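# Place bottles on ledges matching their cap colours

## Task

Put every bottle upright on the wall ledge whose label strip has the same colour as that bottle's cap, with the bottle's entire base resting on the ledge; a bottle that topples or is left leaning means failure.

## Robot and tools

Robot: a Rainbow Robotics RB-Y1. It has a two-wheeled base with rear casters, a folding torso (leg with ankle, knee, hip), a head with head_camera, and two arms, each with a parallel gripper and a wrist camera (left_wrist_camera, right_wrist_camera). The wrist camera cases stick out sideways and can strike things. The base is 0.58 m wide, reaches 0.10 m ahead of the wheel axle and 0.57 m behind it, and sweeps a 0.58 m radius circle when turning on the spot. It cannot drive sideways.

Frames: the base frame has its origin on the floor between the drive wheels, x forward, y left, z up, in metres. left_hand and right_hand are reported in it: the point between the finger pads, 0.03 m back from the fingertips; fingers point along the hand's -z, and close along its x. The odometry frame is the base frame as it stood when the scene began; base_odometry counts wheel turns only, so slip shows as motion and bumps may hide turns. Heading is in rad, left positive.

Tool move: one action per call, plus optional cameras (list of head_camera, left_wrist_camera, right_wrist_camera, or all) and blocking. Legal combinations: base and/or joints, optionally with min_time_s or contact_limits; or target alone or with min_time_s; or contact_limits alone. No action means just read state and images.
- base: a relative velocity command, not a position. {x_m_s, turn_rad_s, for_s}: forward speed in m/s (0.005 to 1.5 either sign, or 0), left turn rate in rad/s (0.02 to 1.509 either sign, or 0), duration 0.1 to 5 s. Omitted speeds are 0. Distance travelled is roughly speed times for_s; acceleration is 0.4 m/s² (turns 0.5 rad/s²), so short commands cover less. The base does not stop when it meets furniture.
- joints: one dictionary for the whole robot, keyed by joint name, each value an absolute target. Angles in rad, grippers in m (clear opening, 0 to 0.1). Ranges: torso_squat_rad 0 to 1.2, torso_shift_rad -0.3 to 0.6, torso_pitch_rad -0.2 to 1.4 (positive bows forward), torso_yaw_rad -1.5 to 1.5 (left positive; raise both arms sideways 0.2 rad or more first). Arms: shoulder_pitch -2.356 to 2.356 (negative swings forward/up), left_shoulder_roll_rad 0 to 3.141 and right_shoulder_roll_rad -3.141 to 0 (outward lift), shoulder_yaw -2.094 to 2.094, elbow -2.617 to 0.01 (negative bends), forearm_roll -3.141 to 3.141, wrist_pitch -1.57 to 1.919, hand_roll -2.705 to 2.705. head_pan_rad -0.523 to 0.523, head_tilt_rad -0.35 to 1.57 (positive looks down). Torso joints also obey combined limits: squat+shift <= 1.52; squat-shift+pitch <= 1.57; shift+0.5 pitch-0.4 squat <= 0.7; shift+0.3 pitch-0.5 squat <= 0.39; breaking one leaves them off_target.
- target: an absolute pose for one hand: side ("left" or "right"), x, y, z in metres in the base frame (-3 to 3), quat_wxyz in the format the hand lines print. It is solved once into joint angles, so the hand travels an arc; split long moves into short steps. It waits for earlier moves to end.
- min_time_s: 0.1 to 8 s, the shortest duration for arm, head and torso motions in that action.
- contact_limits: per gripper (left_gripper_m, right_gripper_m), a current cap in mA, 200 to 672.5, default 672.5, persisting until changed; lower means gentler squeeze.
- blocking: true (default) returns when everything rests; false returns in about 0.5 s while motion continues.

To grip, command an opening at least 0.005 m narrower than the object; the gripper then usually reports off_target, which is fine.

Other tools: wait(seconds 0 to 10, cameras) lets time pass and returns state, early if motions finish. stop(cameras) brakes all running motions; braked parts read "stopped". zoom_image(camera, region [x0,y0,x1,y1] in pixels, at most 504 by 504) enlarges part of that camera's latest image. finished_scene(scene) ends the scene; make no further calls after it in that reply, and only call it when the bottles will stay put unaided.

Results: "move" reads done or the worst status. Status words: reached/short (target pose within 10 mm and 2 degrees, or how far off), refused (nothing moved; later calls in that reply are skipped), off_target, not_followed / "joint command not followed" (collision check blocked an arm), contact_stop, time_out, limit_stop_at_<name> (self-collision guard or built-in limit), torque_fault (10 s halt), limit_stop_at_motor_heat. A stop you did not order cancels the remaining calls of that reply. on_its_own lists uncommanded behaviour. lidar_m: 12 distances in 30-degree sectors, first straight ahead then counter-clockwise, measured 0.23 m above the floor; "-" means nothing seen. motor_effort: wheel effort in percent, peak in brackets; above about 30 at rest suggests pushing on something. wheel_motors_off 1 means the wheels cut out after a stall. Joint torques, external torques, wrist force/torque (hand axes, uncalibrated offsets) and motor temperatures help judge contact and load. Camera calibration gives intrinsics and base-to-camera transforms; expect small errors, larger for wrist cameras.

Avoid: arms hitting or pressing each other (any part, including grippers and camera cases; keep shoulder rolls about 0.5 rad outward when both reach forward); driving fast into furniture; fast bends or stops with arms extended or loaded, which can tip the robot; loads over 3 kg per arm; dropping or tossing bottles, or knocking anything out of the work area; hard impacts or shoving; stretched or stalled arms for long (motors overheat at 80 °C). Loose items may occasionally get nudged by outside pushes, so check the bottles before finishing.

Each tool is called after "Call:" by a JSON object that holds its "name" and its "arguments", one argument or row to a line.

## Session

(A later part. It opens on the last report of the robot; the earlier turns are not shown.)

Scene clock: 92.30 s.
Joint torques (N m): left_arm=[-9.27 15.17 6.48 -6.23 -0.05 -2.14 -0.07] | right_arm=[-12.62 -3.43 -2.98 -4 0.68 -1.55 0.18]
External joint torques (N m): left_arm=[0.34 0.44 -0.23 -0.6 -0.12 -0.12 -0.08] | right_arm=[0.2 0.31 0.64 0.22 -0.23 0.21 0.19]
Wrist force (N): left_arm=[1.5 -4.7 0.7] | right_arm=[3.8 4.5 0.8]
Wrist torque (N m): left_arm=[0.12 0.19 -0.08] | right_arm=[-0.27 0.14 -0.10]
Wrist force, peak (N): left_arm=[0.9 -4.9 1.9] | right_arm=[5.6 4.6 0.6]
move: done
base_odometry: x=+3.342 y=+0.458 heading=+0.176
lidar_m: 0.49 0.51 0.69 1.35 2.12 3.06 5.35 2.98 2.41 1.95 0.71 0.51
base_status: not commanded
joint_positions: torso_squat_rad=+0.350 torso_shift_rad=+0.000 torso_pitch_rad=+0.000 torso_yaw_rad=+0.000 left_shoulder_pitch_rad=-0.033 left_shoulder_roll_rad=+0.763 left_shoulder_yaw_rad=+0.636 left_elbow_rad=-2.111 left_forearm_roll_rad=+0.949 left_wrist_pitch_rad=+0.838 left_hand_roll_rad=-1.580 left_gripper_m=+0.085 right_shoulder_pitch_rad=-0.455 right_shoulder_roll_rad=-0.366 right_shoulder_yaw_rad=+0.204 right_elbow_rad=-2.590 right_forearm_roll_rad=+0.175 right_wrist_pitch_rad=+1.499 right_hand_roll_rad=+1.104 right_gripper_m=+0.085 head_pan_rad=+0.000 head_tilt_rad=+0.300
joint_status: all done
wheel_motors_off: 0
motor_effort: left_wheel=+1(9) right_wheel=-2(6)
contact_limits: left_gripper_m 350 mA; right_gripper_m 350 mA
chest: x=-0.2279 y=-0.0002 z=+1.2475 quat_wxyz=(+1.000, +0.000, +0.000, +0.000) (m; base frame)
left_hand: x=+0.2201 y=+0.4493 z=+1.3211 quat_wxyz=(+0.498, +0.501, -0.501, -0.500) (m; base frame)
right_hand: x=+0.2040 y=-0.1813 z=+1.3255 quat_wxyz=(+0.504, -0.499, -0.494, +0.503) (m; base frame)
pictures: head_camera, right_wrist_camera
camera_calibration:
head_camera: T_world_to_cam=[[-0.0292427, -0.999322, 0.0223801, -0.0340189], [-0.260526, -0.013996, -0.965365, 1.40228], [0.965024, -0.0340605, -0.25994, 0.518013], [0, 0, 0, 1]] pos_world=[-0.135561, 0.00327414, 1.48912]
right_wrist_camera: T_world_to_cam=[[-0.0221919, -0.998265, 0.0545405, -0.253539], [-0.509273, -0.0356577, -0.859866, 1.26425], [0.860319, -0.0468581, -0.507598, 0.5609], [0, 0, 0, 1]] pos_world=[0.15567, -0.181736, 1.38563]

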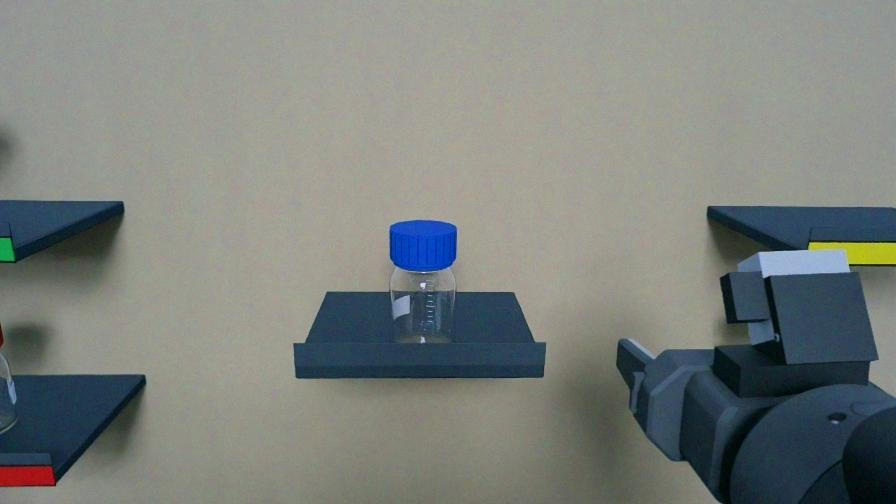

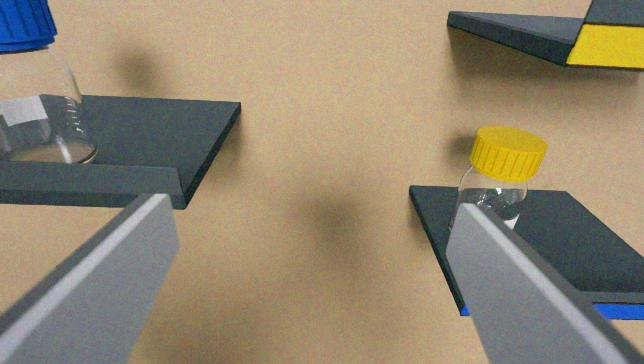

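Call:
{"name": "move", "arguments": {
  "target": {"side":"right","x":0.262,"y":-0.36,"z":1.259,"quat_wxyz":[0.5,-0.5,-0.5,0.5]},
  "min_time_s": 0.9,
  "cameras": ["right_wrist_camera"]
}}

Scene clock: 93.87 s.
Joint torques (N m): left_arm=[-9.97 14.98 6.77 -6.12 -0.13 -2.17 0.1] | right_arm=[-10.99 -12.24 -5.97 -6.76 0.64 -1.57 0.05]
External joint torques (N m): left_arm=[-0.37 0.26 0.06 -0.49 -0.2 -0.14 0.08] | right_arm=[-0.02 -0.56 1.17 -0.12 0.02 0.24 0.06]
Wrist force (N): left_arm=[1.4 -4.3 1.5] | right_arm=[2.6 4.6 1.2]
Wrist torque (N m): left_arm=[0.08 0.18 -0.08] | right_arm=[-0.26 0.04 -0.29]
Wrist force, peak (N): left_arm=[1.5 -5.0 1.4] | right_arm=[3.6 5.5 0.0]
move: done
base_odometry: x=+3.342 y=+0.458 heading=+0.176
lidar_m: 0.48 0.51 0.70 1.34 2.11 3.05 5.35 2.97 2.41 1.95 0.70 0.51
base_status: not commanded
joint_positions: torso_squat_rad=+0.350 torso_shift_rad=+0.000 torso_pitch_rad=+0.000 torso_yaw_rad=+0.000 left_shoulder_pitch_rad=-0.033 left_shoulder_roll_rad=+0.763 left_shoulder_yaw_rad=+0.636 left_elbow_rad=-2.111 left_forearm_roll_rad=+0.949 left_wrist_pitch_rad=+0.838 left_hand_roll_rad=-1.580 left_gripper_m=+0.085 right_shoulder_pitch_rad=-0.053 right_shoulder_roll_rad=-0.713 right_shoulder_yaw_rad=-0.218 right_elbow_rad=-2.177 right_forearm_roll_rad=-0.373 right_wrist_pitch_rad=+0.694 right_hand_roll_rad=+1.162 right_gripper_m=+0.085 head_pan_rad=+0.000 head_tilt_rad=+0.300
joint_status: all done
wheel_motors_off: 0
motor_effort: left_wheel=+1(2) right_wheel=-1(3)
contact_limits: left_gripper_m 350 mA; right_gripper_m 350 mA
chest: x=-0.2279 y=-0.0003 z=+1.2475 quat_wxyz=(+1.000, +0.000, +0.000, +0.000) (m; base frame)
left_hand: x=+0.2200 y=+0.4493 z=+1.3211 quat_wxyz=(+0.498, +0.501, -0.501, -0.500) (m; base frame)
right_hand: x=+0.2618 y=-0.3602 z=+1.2590 quat_wxyz=(+0.501, -0.500, -0.500, +0.499) (m; base frame)
right_hand_status: reached (checked arc, planned for 0.9 s): 0 mm and 0.1 deg off.
pictures: right_wrist_camera
camera_calibration:
right_wrist_camera: T_world_to_cam=[[-0.0190384, -0.998526, 0.0508348, -0.423465], [-0.496553, -0.0346872, -0.867313, 1.23656], [0.867798, -0.0417544, -0.49516, 0.453274], [0, 0, 0, 1]] pos_world=[0.212604, -0.361021, 1.31845]

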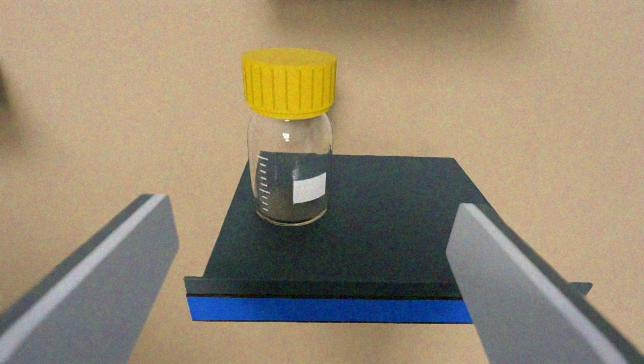

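Call:
{"name": "move", "arguments": {
  "target": {"side":"right","x":0.32,"y":-0.3495,"z":1.257,"quat_wxyz":[0.5,-0.5,-0.5,0.5]},
  "min_time_s": 0.6
}}

Call:
{"name": "move", "arguments": {
  "target": {"side":"right","x":0.406,"y":-0.3495,"z":1.244,"quat_wxyz":[0.5,-0.5,-0.5,0.5]},
  "min_time_s": 0.7,
  "cameras": ["right_wrist_camera"]
}}

Call:
{"name": "move", "arguments": {
  "joints": {"right_gripper_m":0.045},
  "cameras": ["right_wrist_camera"]
}}

Scene clock: 97.33 s.
Joint torques (N m): left_arm=[-9.88 15.41 6.42 -5.93 -0.11 -2.13 0.01] | right_arm=[-14.78 -12.46 -5.13 -6.55 0.41 -2 -0.05]
External joint torques (N m): left_arm=[-0.27 0.68 -0.29 -0.3 -0.18 -0.1 -0.01] | right_arm=[-0.25 -0.76 1.86 0.73 -0.16 -0.16 -0.04]
Wrist force (N): left_arm=[1.5 -4.6 1.2] | right_arm=[2.7 4.7 1.5]
Wrist torque (N m): left_arm=[0.13 0.15 -0.09] | right_arm=[-0.28 0.06 -0.28]
Wrist force, peak (N): left_arm=[1.5 -5.0 1.1] | right_arm=[4.3 4.7 1.1]
move: done
base_odometry: x=+3.342 y=+0.458 heading=+0.176
lidar_m: 0.49 0.50 0.70 1.34 2.12 3.05 5.35 2.97 2.40 1.96 0.71 0.51
base_status: not commanded
joint_positions: torso_squat_rad=+0.350 torso_shift_rad=+0.000 torso_pitch_rad=+0.000 torso_yaw_rad=+0.000 left_shoulder_pitch_rad=-0.033 left_shoulder_roll_rad=+0.763 left_shoulder_yaw_rad=+0.636 left_elbow_rad=-2.111 left_forearm_roll_rad=+0.949 left_wrist_pitch_rad=+0.838 left_hand_roll_rad=-1.580 left_gripper_m=+0.085 right_shoulder_pitch_rad=-0.260 right_shoulder_roll_rad=-0.676 right_shoulder_yaw_rad=-0.114 right_elbow_rad=-1.952 right_forearm_roll_rad=-0.319 right_wrist_pitch_rad=+0.657 right_hand_roll_rad=+1.190 right_gripper_m=+0.085 head_pan_rad=+0.000 head_tilt_rad=+0.300
joint_status: all done
wheel_motors_off: 0
motor_effort: left_wheel=+3(3) right_wheel=-1(3)
contact_limits: left_gripper_m 350 mA; right_gripper_m 350 mA
chest: x=-0.2280 y=-0.0002 z=+1.2475 quat_wxyz=(+1.000, +0.000, +0.000, +0.000) (m; base frame)
left_hand: x=+0.2200 y=+0.4493 z=+1.3211 quat_wxyz=(+0.498, +0.501, -0.501, -0.500) (m; base frame)
right_hand: x=+0.3199 y=-0.3496 z=+1.2571 quat_wxyz=(+0.500, -0.500, -0.500, +0.500) (m; base frame)
right_hand_status: reached (checked arc, planned for 0.6 s): 0 mm and 0.0 deg off.
pictures: none

Scene clock: 98.63 s.
Joint torques (N m): left_arm=[-9.61 15.13 6.25 -5.75 -0.07 -2.13 -0.09] | right_arm=[-18.73 -13.02 -5.09 -7.37 0.49 -1.64 0.12]
External joint torques (N m): left_arm=[-0.01 0.4 -0.46 -0.11 -0.14 -0.1 -0.11] | right_arm=[0.64 -0.85 1.39 0.9 0.08 0.25 0.13]
Wrist force (N): left_arm=[1.2 -4.5 1.4] | right_arm=[3.3 4.5 0.9]
Wrist torque (N m): left_arm=[0.14 0.15 -0.09] | right_arm=[-0.25 0.11 -0.26]
Wrist force, peak (N): left_arm=[1.6 -4.8 1.3] | right_arm=[3.8 5.8 1.0]
move: done
base_odometry: x=+3.342 y=+0.458 heading=+0.176
lidar_m: 0.49 0.51 0.70 1.34 2.12 3.06 5.35 2.97 2.41 1.96 0.71 0.51
base_status: not commanded
joint_positions: torso_squat_rad=+0.350 torso_shift_rad=+0.000 torso_pitch_rad=+0.000 torso_yaw_rad=+0.000 left_shoulder_pitch_rad=-0.033 left_shoulder_roll_rad=+0.763 left_shoulder_yaw_rad=+0.636 left_elbow_rad=-2.111 left_forearm_roll_rad=+0.949 left_wrist_pitch_rad=+0.838 left_hand_roll_rad=-1.580 left_gripper_m=+0.085 right_shoulder_pitch_rad=-0.536 right_shoulder_roll_rad=-0.636 right_shoulder_yaw_rad=-0.004 right_elbow_rad=-1.500 right_forearm_roll_rad=-0.332 right_wrist_pitch_rad=+0.470 right_hand_roll_rad=+1.275 right_gripper_m=+0.085 head_pan_rad=+0.000 head_tilt_rad=+0.300
joint_status: all done
wheel_motors_off: 0
motor_effort: left_wheel=+3(3) right_wheel=-3(3)
contact_limits: left_gripper_m 350 mA; right_gripper_m 350 mA
chest: x=-0.2280 y=-0.0002 z=+1.2475 quat_wxyz=(+1.000, +0.000, +0.000, +0.000) (m; base frame)
left_hand: x=+0.2200 y=+0.4494 z=+1.3211 quat_wxyz=(+0.498, +0.501, -0.501, -0.500) (m; base frame)
right_hand: x=+0.4060 y=-0.3495 z=+1.2441 quat_wxyz=(+0.500, -0.500, -0.500, +0.500) (m; base frame)
right_hand_status: reached (checked arc, planned for 0.8 s): 0 mm and 0.0 deg off.
pictures: right_wrist_camera
camera_calibration:
right_wrist_camera: T_world_to_cam=[[-0.017016, -0.998533, 0.0513943, -0.410829], [-0.496209, -0.0361915, -0.867448, 1.29509], [0.868036, -0.0402628, -0.494866, 0.32134], [0, 0, 0, 1]] pos_world=[0.356709, -0.350418, 1.30356]

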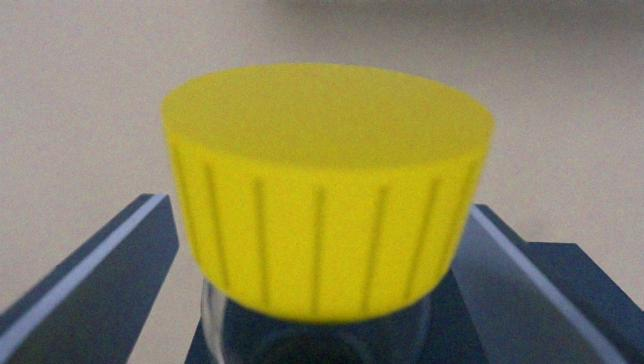

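Scene clock: 99.57 s.
Joint torques (N m): left_arm=[-9.85 14.92 6.11 -5.85 -0.17 -2.17 0.13] | right_arm=[-18.87 -13.56 -4.43 -7.6 0.21 -1.66 0.03]
External joint torques (N m): left_arm=[-0.24 0.19 -0.6 -0.22 -0.24 -0.14 0.11] | right_arm=[0.5 -1.39 2.05 0.66 -0.2 0.23 0.04]
Wrist force (N): left_arm=[1.7 -4.7 1.3] | right_arm=[1.9 3.7 0.6]
Wrist torque (N m): left_arm=[0.14 0.21 -0.08] | right_arm=[-0.19 -0.04 -0.29]
Wrist force, peak (N): left_arm=[1.4 -5.0 1.3] | right_arm=[3.2 5.0 0.5]
move: off_target
base_odometry: x=+3.342 y=+0.458 heading=+0.176
lidar_m: 0.48 0.51 0.70 1.34 2.11 3.06 5.35 2.98 2.41 1.95 0.71 0.51
base_status: not commanded
joint_positions: torso_squat_rad=+0.350 torso_shift_rad=+0.000 torso_pitch_rad=+0.000 torso_yaw_rad=+0.000 left_shoulder_pitch_rad=-0.033 left_shoulder_roll_rad=+0.763 left_shoulder_yaw_rad=+0.636 left_elbow_rad=-2.111 left_forearm_roll_rad=+0.949 left_wrist_pitch_rad=+0.838 left_hand_roll_rad=-1.580 left_gripper_m=+0.085 right_shoulder_pitch_rad=-0.536 right_shoulder_roll_rad=-0.636 right_shoulder_yaw_rad=-0.004 right_elbow_rad=-1.500 right_forearm_roll_rad=-0.332 right_wrist_pitch_rad=+0.470 right_hand_roll_rad=+1.275 right_gripper_m=+0.055 head_pan_rad=+0.000 head_tilt_rad=+0.300
joint_status: right_gripper_m off_target (ended at +0.055, target +0.045)
wheel_motors_off: 0
motor_effort: left_wheel=+3(4) right_wheel=-3(3)
contact_limits: left_gripper_m 350 mA; right_gripper_m 350 mA
chest: x=-0.2280 y=-0.0002 z=+1.2475 quat_wxyz=(+1.000, +0.000, +0.000, +0.000) (m; base frame)
left_hand: x=+0.2200 y=+0.4494 z=+1.3211 quat_wxyz=(+0.498, +0.501, -0.501, -0.500) (m; base frame)
right_hand: x=+0.4060 y=-0.3495 z=+1.2441 quat_wxyz=(+0.500, -0.500, -0.500, +0.500) (m; base frame)
pictures: right_wrist_camera
camera_calibration:
right_wrist_camera: T_world_to_cam=[[-0.017016, -0.998533, 0.0513943, -0.410829], [-0.496209, -0.0361915, -0.867448, 1.29509], [0.868036, -0.0402628, -0.494866, 0.32134], [0, 0, 0, 1]] pos_world=[0.356709, -0.350418, 1.30356]

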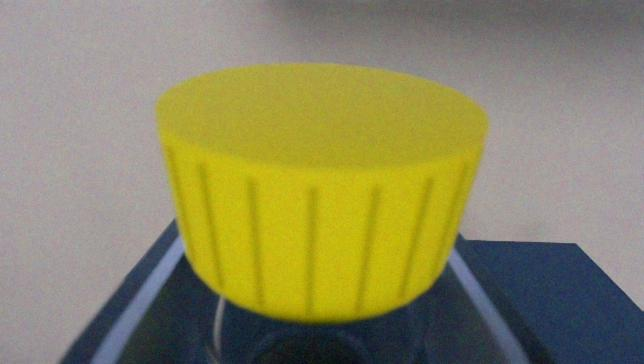

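Call:
{"name": "move", "arguments": {
  "target": {"side":"right","x":0.374,"y":-0.3505,"z":1.256,"quat_wxyz":[0.5,-0.5,-0.5,0.5]},
  "min_time_s": 0.6
}}

Call:
{"name": "move", "arguments": {
  "target": {"side":"right","x":0.343,"y":-0.352,"z":1.281,"quat_wxyz":[0.5,-0.5,-0.5,0.5]},
  "min_time_s": 0.5
}}

Call:
{"name": "move", "arguments": {
  "target": {"side":"right","x":0.238,"y":-0.365,"z":1.31,"quat_wxyz":[0.5,-0.5,-0.5,0.5]},
  "min_time_s": 0.8,
  "cameras": ["right_wrist_camera"]
}}

Scene clock: 101.67 s.
Joint torques (N m): left_arm=[-10.37 14.99 6.74 -5.88 -0.18 -2.09 0] | right_arm=[-17.07 -14.08 -7.06 -7.98 0.28 -1.91 -0.14]
External joint torques (N m): left_arm=[-0.76 0.26 0.03 -0.25 -0.25 -0.07 -0.02] | right_arm=[0.58 -1.95 -0.21 -0.17 -0.2 -0.04 -0.13]
Wrist force (N): left_arm=[1.6 -4.8 1.1] | right_arm=[3.1 6.1 0.8]
Wrist torque (N m): left_arm=[0.17 0.17 -0.09] | right_arm=[-0.26 0.09 -0.12]
Wrist force, peak (N): left_arm=[1.4 -5.0 1.1] | right_arm=[5.0 -8.3 -5.6]
move: done
base_odometry: x=+3.342 y=+0.458 heading=+0.176
lidar_m: 0.49 0.51 0.70 1.34 2.12 3.05 5.35 2.98 2.41 1.95 0.70 0.50
base_status: not commanded
joint_positions: torso_squat_rad=+0.350 torso_shift_rad=+0.000 torso_pitch_rad=+0.000 torso_yaw_rad=+0.000 left_shoulder_pitch_rad=-0.033 left_shoulder_roll_rad=+0.763 left_shoulder_yaw_rad=+0.636 left_elbow_rad=-2.111 left_forearm_roll_rad=+0.949 left_wrist_pitch_rad=+0.838 left_hand_roll_rad=-1.580 left_gripper_m=+0.085 right_shoulder_pitch_rad=-0.440 right_shoulder_roll_rad=-0.663 right_shoulder_yaw_rad=-0.045 right_elbow_rad=-1.687 right_forearm_roll_rad=-0.329 right_wrist_pitch_rad=+0.565 right_hand_roll_rad=+1.236 right_gripper_m=+0.055 head_pan_rad=+0.000 head_tilt_rad=+0.300
joint_status: all done
wheel_motors_off: 0
motor_effort: left_wheel=+3(4) right_wheel=-3(4)
contact_limits: left_gripper_m 350 mA; right_gripper_m 350 mA
chest: x=-0.2280 y=-0.0002 z=+1.2475 quat_wxyz=(+1.000, +0.000, +0.000, +0.000) (m; base frame)
left_hand: x=+0.2199 y=+0.4494 z=+1.3212 quat_wxyz=(+0.498, +0.501, -0.501, -0.500) (m; base frame)
right_hand: x=+0.3743 y=-0.3505 z=+1.2559 quat_wxyz=(+0.500, -0.500, -0.500, +0.500) (m; base frame)
right_hand_status: reached (checked arc, planned for 0.6 s): 0 mm and 0.0 deg off.
pictures: none

Scene clock: 102.67 s.
Joint torques (N m): left_arm=[-9.68 15.36 6.39 -5.86 -0.04 -2.14 0.06] | right_arm=[-15.83 -13.75 -7.33 -6.95 0.52 -2.1 -0.04]
External joint torques (N m): left_arm=[-0.08 0.63 -0.32 -0.22 -0.11 -0.11 0.05] | right_arm=[0.32 -1.45 -0.17 0.08 -0.05 -0.26 -0.03]
Wrist force (N): left_arm=[1.7 -4.6 1.3] | right_arm=[2.5 6.3 1.3]
Wrist torque (N m): left_arm=[0.13 0.19 -0.07] | right_arm=[-0.25 0.05 -0.10]
Wrist force, peak (N): left_arm=[1.7 -5.1 0.9] | right_arm=[5.2 6.4 1.2]
move: done
base_odometry: x=+3.342 y=+0.458 heading=+0.176
lidar_m: 0.49 0.51 0.70 1.34 2.12 3.06 5.35 2.98 2.42 1.96 0.70 0.51
base_status: not commanded
joint_positions: torso_squat_rad=+0.350 torso_shift_rad=+0.000 torso_pitch_rad=+0.000 torso_yaw_rad=+0.000 left_shoulder_pitch_rad=-0.033 left_shoulder_roll_rad=+0.763 left_shoulder_yaw_rad=+0.636 left_elbow_rad=-2.111 left_forearm_roll_rad=+0.949 left_wrist_pitch_rad=+0.838 left_hand_roll_rad=-1.580 left_gripper_m=+0.085 right_shoulder_pitch_rad=-0.378 right_shoulder_roll_rad=-0.712 right_shoulder_yaw_rad=-0.095 right_elbow_rad=-1.860 right_forearm_roll_rad=-0.355 right_wrist_pitch_rad=+0.680 right_hand_roll_rad=+1.197 right_gripper_m=+0.055 head_pan_rad=+0.000 head_tilt_rad=+0.300
joint_status: all done
wheel_motors_off: 0
motor_effort: left_wheel=+3(3) right_wheel=-3(4)
contact_limits: left_gripper_m 350 mA; right_gripper_m 350 mA
chest: x=-0.2280 y=-0.0002 z=+1.2475 quat_wxyz=(+1.000, +0.000, +0.000, +0.000) (m; base frame)
left_hand: x=+0.2199 y=+0.4494 z=+1.3211 quat_wxyz=(+0.498, +0.501, -0.501, -0.500) (m; base frame)
right_hand: x=+0.3433 y=-0.3519 z=+1.2809 quat_wxyz=(+0.500, -0.500, -0.500, +0.500) (m; base frame)
right_hand_status: reached (checked arc, planned for 0.5 s): 0 mm and 0.0 deg off.
pictures: none

Scene clock: 103.80 s.
Joint torques (N m): left_arm=[-9.96 15.36 6.3 -5.91 -0.1 -2.18 0] | right_arm=[-10.4 -13.65 -7.55 -4.83 0.62 -1.92 -0.01]
External joint torques (N m): left_arm=[-0.35 0.63 -0.41 -0.27 -0.17 -0.15 -0.01] | right_arm=[-0.19 -0.94 -0.03 0.03 -0.14 -0.17 -0.01]
Wrist force (N): left_arm=[1.5 -4.6 0.9] | right_arm=[3.3 6.1 0.1]
Wrist torque (N m): left_arm=[0.12 0.18 -0.08] | right_arm=[-0.24 0.11 -0.13]
Wrist force, peak (N): left_arm=[1.3 -4.9 1.3] | right_arm=[2.8 7.3 0.8]
move: done
base_odometry: x=+3.342 y=+0.458 heading=+0.176
lidar_m: 0.49 0.51 0.69 1.33 2.12 3.05 5.35 2.98 2.41 1.95 0.71 0.51
base_status: not commanded
joint_positions: torso_squat_rad=+0.350 torso_shift_rad=+0.000 torso_pitch_rad=+0.000 torso_yaw_rad=+0.000 left_shoulder_pitch_rad=-0.033 left_shoulder_roll_rad=+0.763 left_shoulder_yaw_rad=+0.636 left_elbow_rad=-2.111 left_forearm_roll_rad=+0.949 left_wrist_pitch_rad=+0.838 left_hand_roll_rad=-1.580 left_gripper_m=+0.085 right_shoulder_pitch_rad=-0.057 right_shoulder_roll_rad=-0.836 right_shoulder_yaw_rad=-0.325 right_elbow_rad=-2.290 right_forearm_roll_rad=-0.483 right_wrist_pitch_rad=+0.834 right_hand_roll_rad=+1.092 right_gripper_m=+0.055 head_pan_rad=+0.000 head_tilt_rad=+0.300
joint_status: all done
wheel_motors_off: 0
motor_effort: left_wheel=+3(3) right_wheel=-2(4)
contact_limits: left_gripper_m 350 mA; right_gripper_m 350 mA
chest: x=-0.2280 y=-0.0003 z=+1.2475 quat_wxyz=(+1.000, +0.000, +0.000, +0.000) (m; base frame)
left_hand: x=+0.2199 y=+0.4493 z=+1.3212 quat_wxyz=(+0.498, +0.501, -0.501, -0.500) (m; base frame)
right_hand: x=+0.2380 y=-0.3650 z=+1.3099 quat_wxyz=(+0.500, -0.500, -0.500, +0.500) (m; base frame)
right_hand_status: reached (checked arc, planned for 0.8 s): 0 mm and 0.0 deg off.
pictures: right_wrist_camera
camera_calibration:
right_wrist_camera: T_world_to_cam=[[-0.0168163, -0.998541, 0.0513075, -0.432461], [-0.496591, -0.0361974, -0.86723, 1.26797], [0.867822, -0.0400624, -0.495257, 0.499621], [0, 0, 0, 1]] pos_world=[0.188809, -0.365917, 1.36925]

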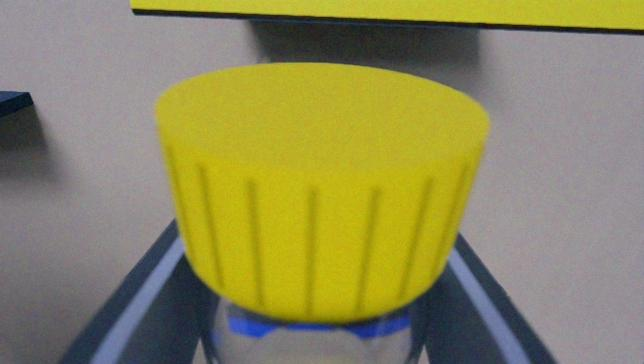

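Call:
{"name": "move", "arguments": {
  "target": {"side":"right","x":0.235,"y":-0.398,"z":1.475,"quat_wxyz":[0.5,-0.5,-0.5,0.5]},
  "min_time_s": 1.0,
  "cameras": ["right_wrist_camera"]
}}

Call:
{"name": "move", "arguments": {
  "target": {"side":"right","x":0.348,"y":-0.405,"z":1.476,"quat_wxyz":[0.5,-0.5,-0.5,0.5]},
  "min_time_s": 0.8
}}

Call:
{"name": "move", "arguments": {
  "target": {"side":"right","x":0.386,"y":-0.405,"z":1.4395,"quat_wxyz":[0.5,-0.5,-0.5,0.5]},
  "min_time_s": 0.6,
  "cameras": ["right_wrist_camera"]
}}

Call:
{"name": "move", "arguments": {
  "target": {"side":"right","x":0.386,"y":-0.405,"z":1.4355,"quat_wxyz":[0.5,-0.5,-0.5,0.5]},
  "min_time_s": 0.3
}}

Scene clock: 105.73 s.
Joint torques (N m): left_arm=[-9.92 14.82 6.47 -5.86 0.02 -2.25 -0.07] | right_arm=[-12.17 -17.57 -7.95 -0.83 0.97 -1.79 -0.28]
External joint torques (N m): left_arm=[-0.31 0.09 -0.24 -0.23 -0.05 -0.22 -0.08] | right_arm=[-0.66 -1.76 0.08 -0.01 0.06 -0.06 -0.27]
Wrist force (N): left_arm=[1.5 -4.4 1.2] | right_arm=[2.4 5.4 0.7]
Wrist torque (N m): left_arm=[0.13 0.18 -0.07] | right_arm=[-0.18 0.09 -0.08]
Wrist force, peak (N): left_arm=[1.6 -4.8 1.2] | right_arm=[3.3 7.1 0.7]
move: done
base_odometry: x=+3.342 y=+0.458 heading=+0.176
lidar_m: 0.48 0.51 0.70 1.34 2.12 3.05 5.35 2.98 2.42 1.95 0.71 0.51
base_status: not commanded
joint_positions: torso_squat_rad=+0.350 torso_shift_rad=+0.000 torso_pitch_rad=+0.000 torso_yaw_rad=+0.000 left_shoulder_pitch_rad=-0.033 left_shoulder_roll_rad=+0.763 left_shoulder_yaw_rad=+0.636 left_elbow_rad=-2.111 left_forearm_roll_rad=+0.949 left_wrist_pitch_rad=+0.838 left_hand_roll_rad=-1.580 left_gripper_m=+0.085 right_shoulder_pitch_rad=-0.391 right_shoulder_roll_rad=-1.266 right_shoulder_yaw_rad=-0.454 right_elbow_rad=-2.063 right_forearm_roll_rad=-0.900 right_wrist_pitch_rad=+1.041 right_hand_roll_rad=+1.058 right_gripper_m=+0.055 head_pan_rad=+0.000 head_tilt_rad=+0.300
joint_status: all done
wheel_motors_off: 0
motor_effort: left_wheel=+2(4) right_wheel=-3(4)
contact_limits: left_gripper_m 350 mA; right_gripper_m 350 mA
chest: x=-0.2280 y=-0.0002 z=+1.2475 quat_wxyz=(+1.000, +0.000, +0.000, +0.000) (m; base frame)
left_hand: x=+0.2199 y=+0.4493 z=+1.3211 quat_wxyz=(+0.498, +0.501, -0.501, -0.500) (m; base frame)
right_hand: x=+0.2343 y=-0.3983 z=+1.4748 quat_wxyz=(+0.500, -0.501, -0.500, +0.499) (m; base frame)
right_hand_status: reached (checked arc, planned for 1.0 s): 1 mm and 0.1 deg off.
pictures: right_wrist_camera
camera_calibration:
right_wrist_camera: T_world_to_cam=[[-0.0189732, -0.998515, 0.0510645, -0.473362], [-0.495156, -0.0349863, -0.868099, 1.4094], [0.868597, -0.0417555, -0.493757, 0.580226], [0, 0, 0, 1]] pos_world=[0.184907, -0.399121, 1.53416]

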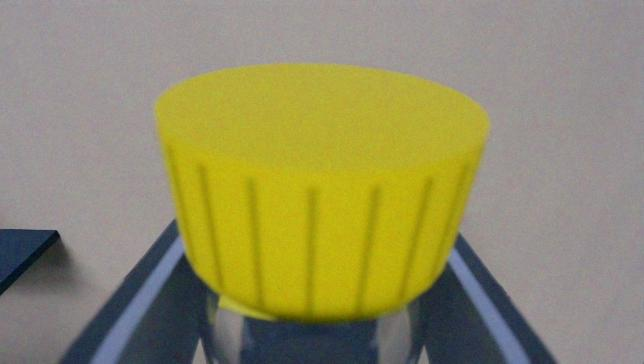

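Scene clock: 107.13 s.
Joint torques (N m): left_arm=[-9.92 14.79 6.43 -5.9 -0.01 -2.12 0.05] | right_arm=[-18.74 -16.4 -7.61 -3.37 0.59 -1.99 -0.15]
External joint torques (N m): left_arm=[-0.31 0.07 -0.28 -0.27 -0.08 -0.09 0.04] | right_arm=[-1.21 -1.88 0.89 0 -0.03 -0.14 -0.14]
Wrist force (N): left_arm=[1.2 -4.7 1.2] | right_arm=[2.8 6.0 1.6]
Wrist torque (N m): left_arm=[0.15 0.14 -0.06] | right_arm=[-0.25 0.08 -0.30]
Wrist force, peak (N): left_arm=[1.0 -5.1 1.3] | right_arm=[3.2 6.7 1.2]
move: done
base_odometry: x=+3.342 y=+0.458 heading=+0.176
lidar_m: 0.49 0.51 0.70 1.34 2.12 3.06 5.35 2.98 2.41 1.94 0.70 0.51
base_status: not commanded
joint_positions: torso_squat_rad=+0.350 torso_shift_rad=+0.000 torso_pitch_rad=+0.000 torso_yaw_rad=+0.000 left_shoulder_pitch_rad=-0.033 left_shoulder_roll_rad=+0.763 left_shoulder_yaw_rad=+0.636 left_elbow_rad=-2.111 left_forearm_roll_rad=+0.949 left_wrist_pitch_rad=+0.838 left_hand_roll_rad=-1.580 left_gripper_m=+0.085 right_shoulder_pitch_rad=-0.838 right_shoulder_roll_rad=-1.173 right_shoulder_yaw_rad=-0.005 right_elbow_rad=-1.584 right_forearm_roll_rad=-0.817 right_wrist_pitch_rad=+0.850 right_hand_roll_rad=+1.213 right_gripper_m=+0.055 head_pan_rad=+0.000 head_tilt_rad=+0.300
joint_status: all done
wheel_motors_off: 0
motor_effort: left_wheel=+3(4) right_wheel=-2(4)
contact_limits: left_gripper_m 350 mA; right_gripper_m 350 mA
chest: x=-0.2280 y=-0.0002 z=+1.2475 quat_wxyz=(+1.000, +0.000, +0.000, +0.000) (m; base frame)
left_hand: x=+0.2199 y=+0.4494 z=+1.3212 quat_wxyz=(+0.498, +0.501, -0.501, -0.500) (m; base frame)
right_hand: x=+0.3474 y=-0.4048 z=+1.4756 quat_wxyz=(+0.500, -0.500, -0.500, +0.500) (m; base frame)
right_hand_status: reached (checked arc, planned for 0.8 s): 1 mm and 0.1 deg off.
pictures: none

Scene clock: 108.07 s.
Joint torques (N m): left_arm=[-10.19 15.09 6.48 -5.88 -0.07 -2.29 -0.11] | right_arm=[-21.21 -16.88 -6.8 -4.78 0.6 -2.2 0.1]
External joint torques (N m): left_arm=[-0.59 0.36 -0.23 -0.24 -0.14 -0.26 -0.12] | right_arm=[-1.87 -2.39 1.52 -0.15 0.09 -0.31 0.11]
Wrist force (N): left_arm=[1.6 -4.4 1.2] | right_arm=[3.0 6.9 0.9]
Wrist torque (N m): left_arm=[0.13 0.18 -0.09] | right_arm=[-0.32 0.10 -0.27]
Wrist force, peak (N): left_arm=[1.8 -4.9 1.5] | right_arm=[3.8 7.4 0.1]
move: done
base_odometry: x=+3.342 y=+0.458 heading=+0.176
lidar_m: 0.49 0.51 0.69 1.34 2.11 3.05 5.35 2.98 2.42 1.95 0.71 0.51
base_status: not commanded
joint_positions: torso_squat_rad=+0.350 torso_shift_rad=+0.000 torso_pitch_rad=+0.000 torso_yaw_rad=+0.000 left_shoulder_pitch_rad=-0.033 left_shoulder_roll_rad=+0.763 left_shoulder_yaw_rad=+0.636 left_elbow_rad=-2.111 left_forearm_roll_rad=+0.949 left_wrist_pitch_rad=+0.838 left_hand_roll_rad=-1.580 left_gripper_m=+0.085 right_shoulder_pitch_rad=-0.865 right_shoulder_roll_rad=-1.075 right_shoulder_yaw_rad=+0.061 right_elbow_rad=-1.447 right_forearm_roll_rad=-0.768 right_wrist_pitch_rad=+0.733 right_hand_roll_rad=+1.277 right_gripper_m=+0.055 head_pan_rad=+0.000 head_tilt_rad=+0.300
joint_status: all done
wheel_motors_off: 0
motor_effort: left_wheel=+3(4) right_wheel=-2(3)
contact_limits: left_gripper_m 350 mA; right_gripper_m 350 mA
chest: x=-0.2280 y=-0.0002 z=+1.2475 quat_wxyz=(+1.000, +0.000, +0.000, +0.000) (m; base frame)
left_hand: x=+0.2199 y=+0.4493 z=+1.3212 quat_wxyz=(+0.498, +0.501, -0.501, -0.500) (m; base frame)
right_hand: x=+0.3860 y=-0.4051 z=+1.4391 quat_wxyz=(+0.500, -0.500, -0.500, +0.500) (m; base frame)
right_hand_status: reached (checked arc, planned for 0.6 s): 0 mm and 0.0 deg off.
pictures: right_wrist_camera
camera_calibration:
right_wrist_camera: T_world_to_cam=[[-0.0171216, -0.998544, 0.0511467, -0.476306], [-0.496863, -0.0358938, -0.867086, 1.45215], [0.86766, -0.0402588, -0.495526, 0.433991], [0, 0, 0, 1]] pos_world=[0.336808, -0.406018, 1.49855]

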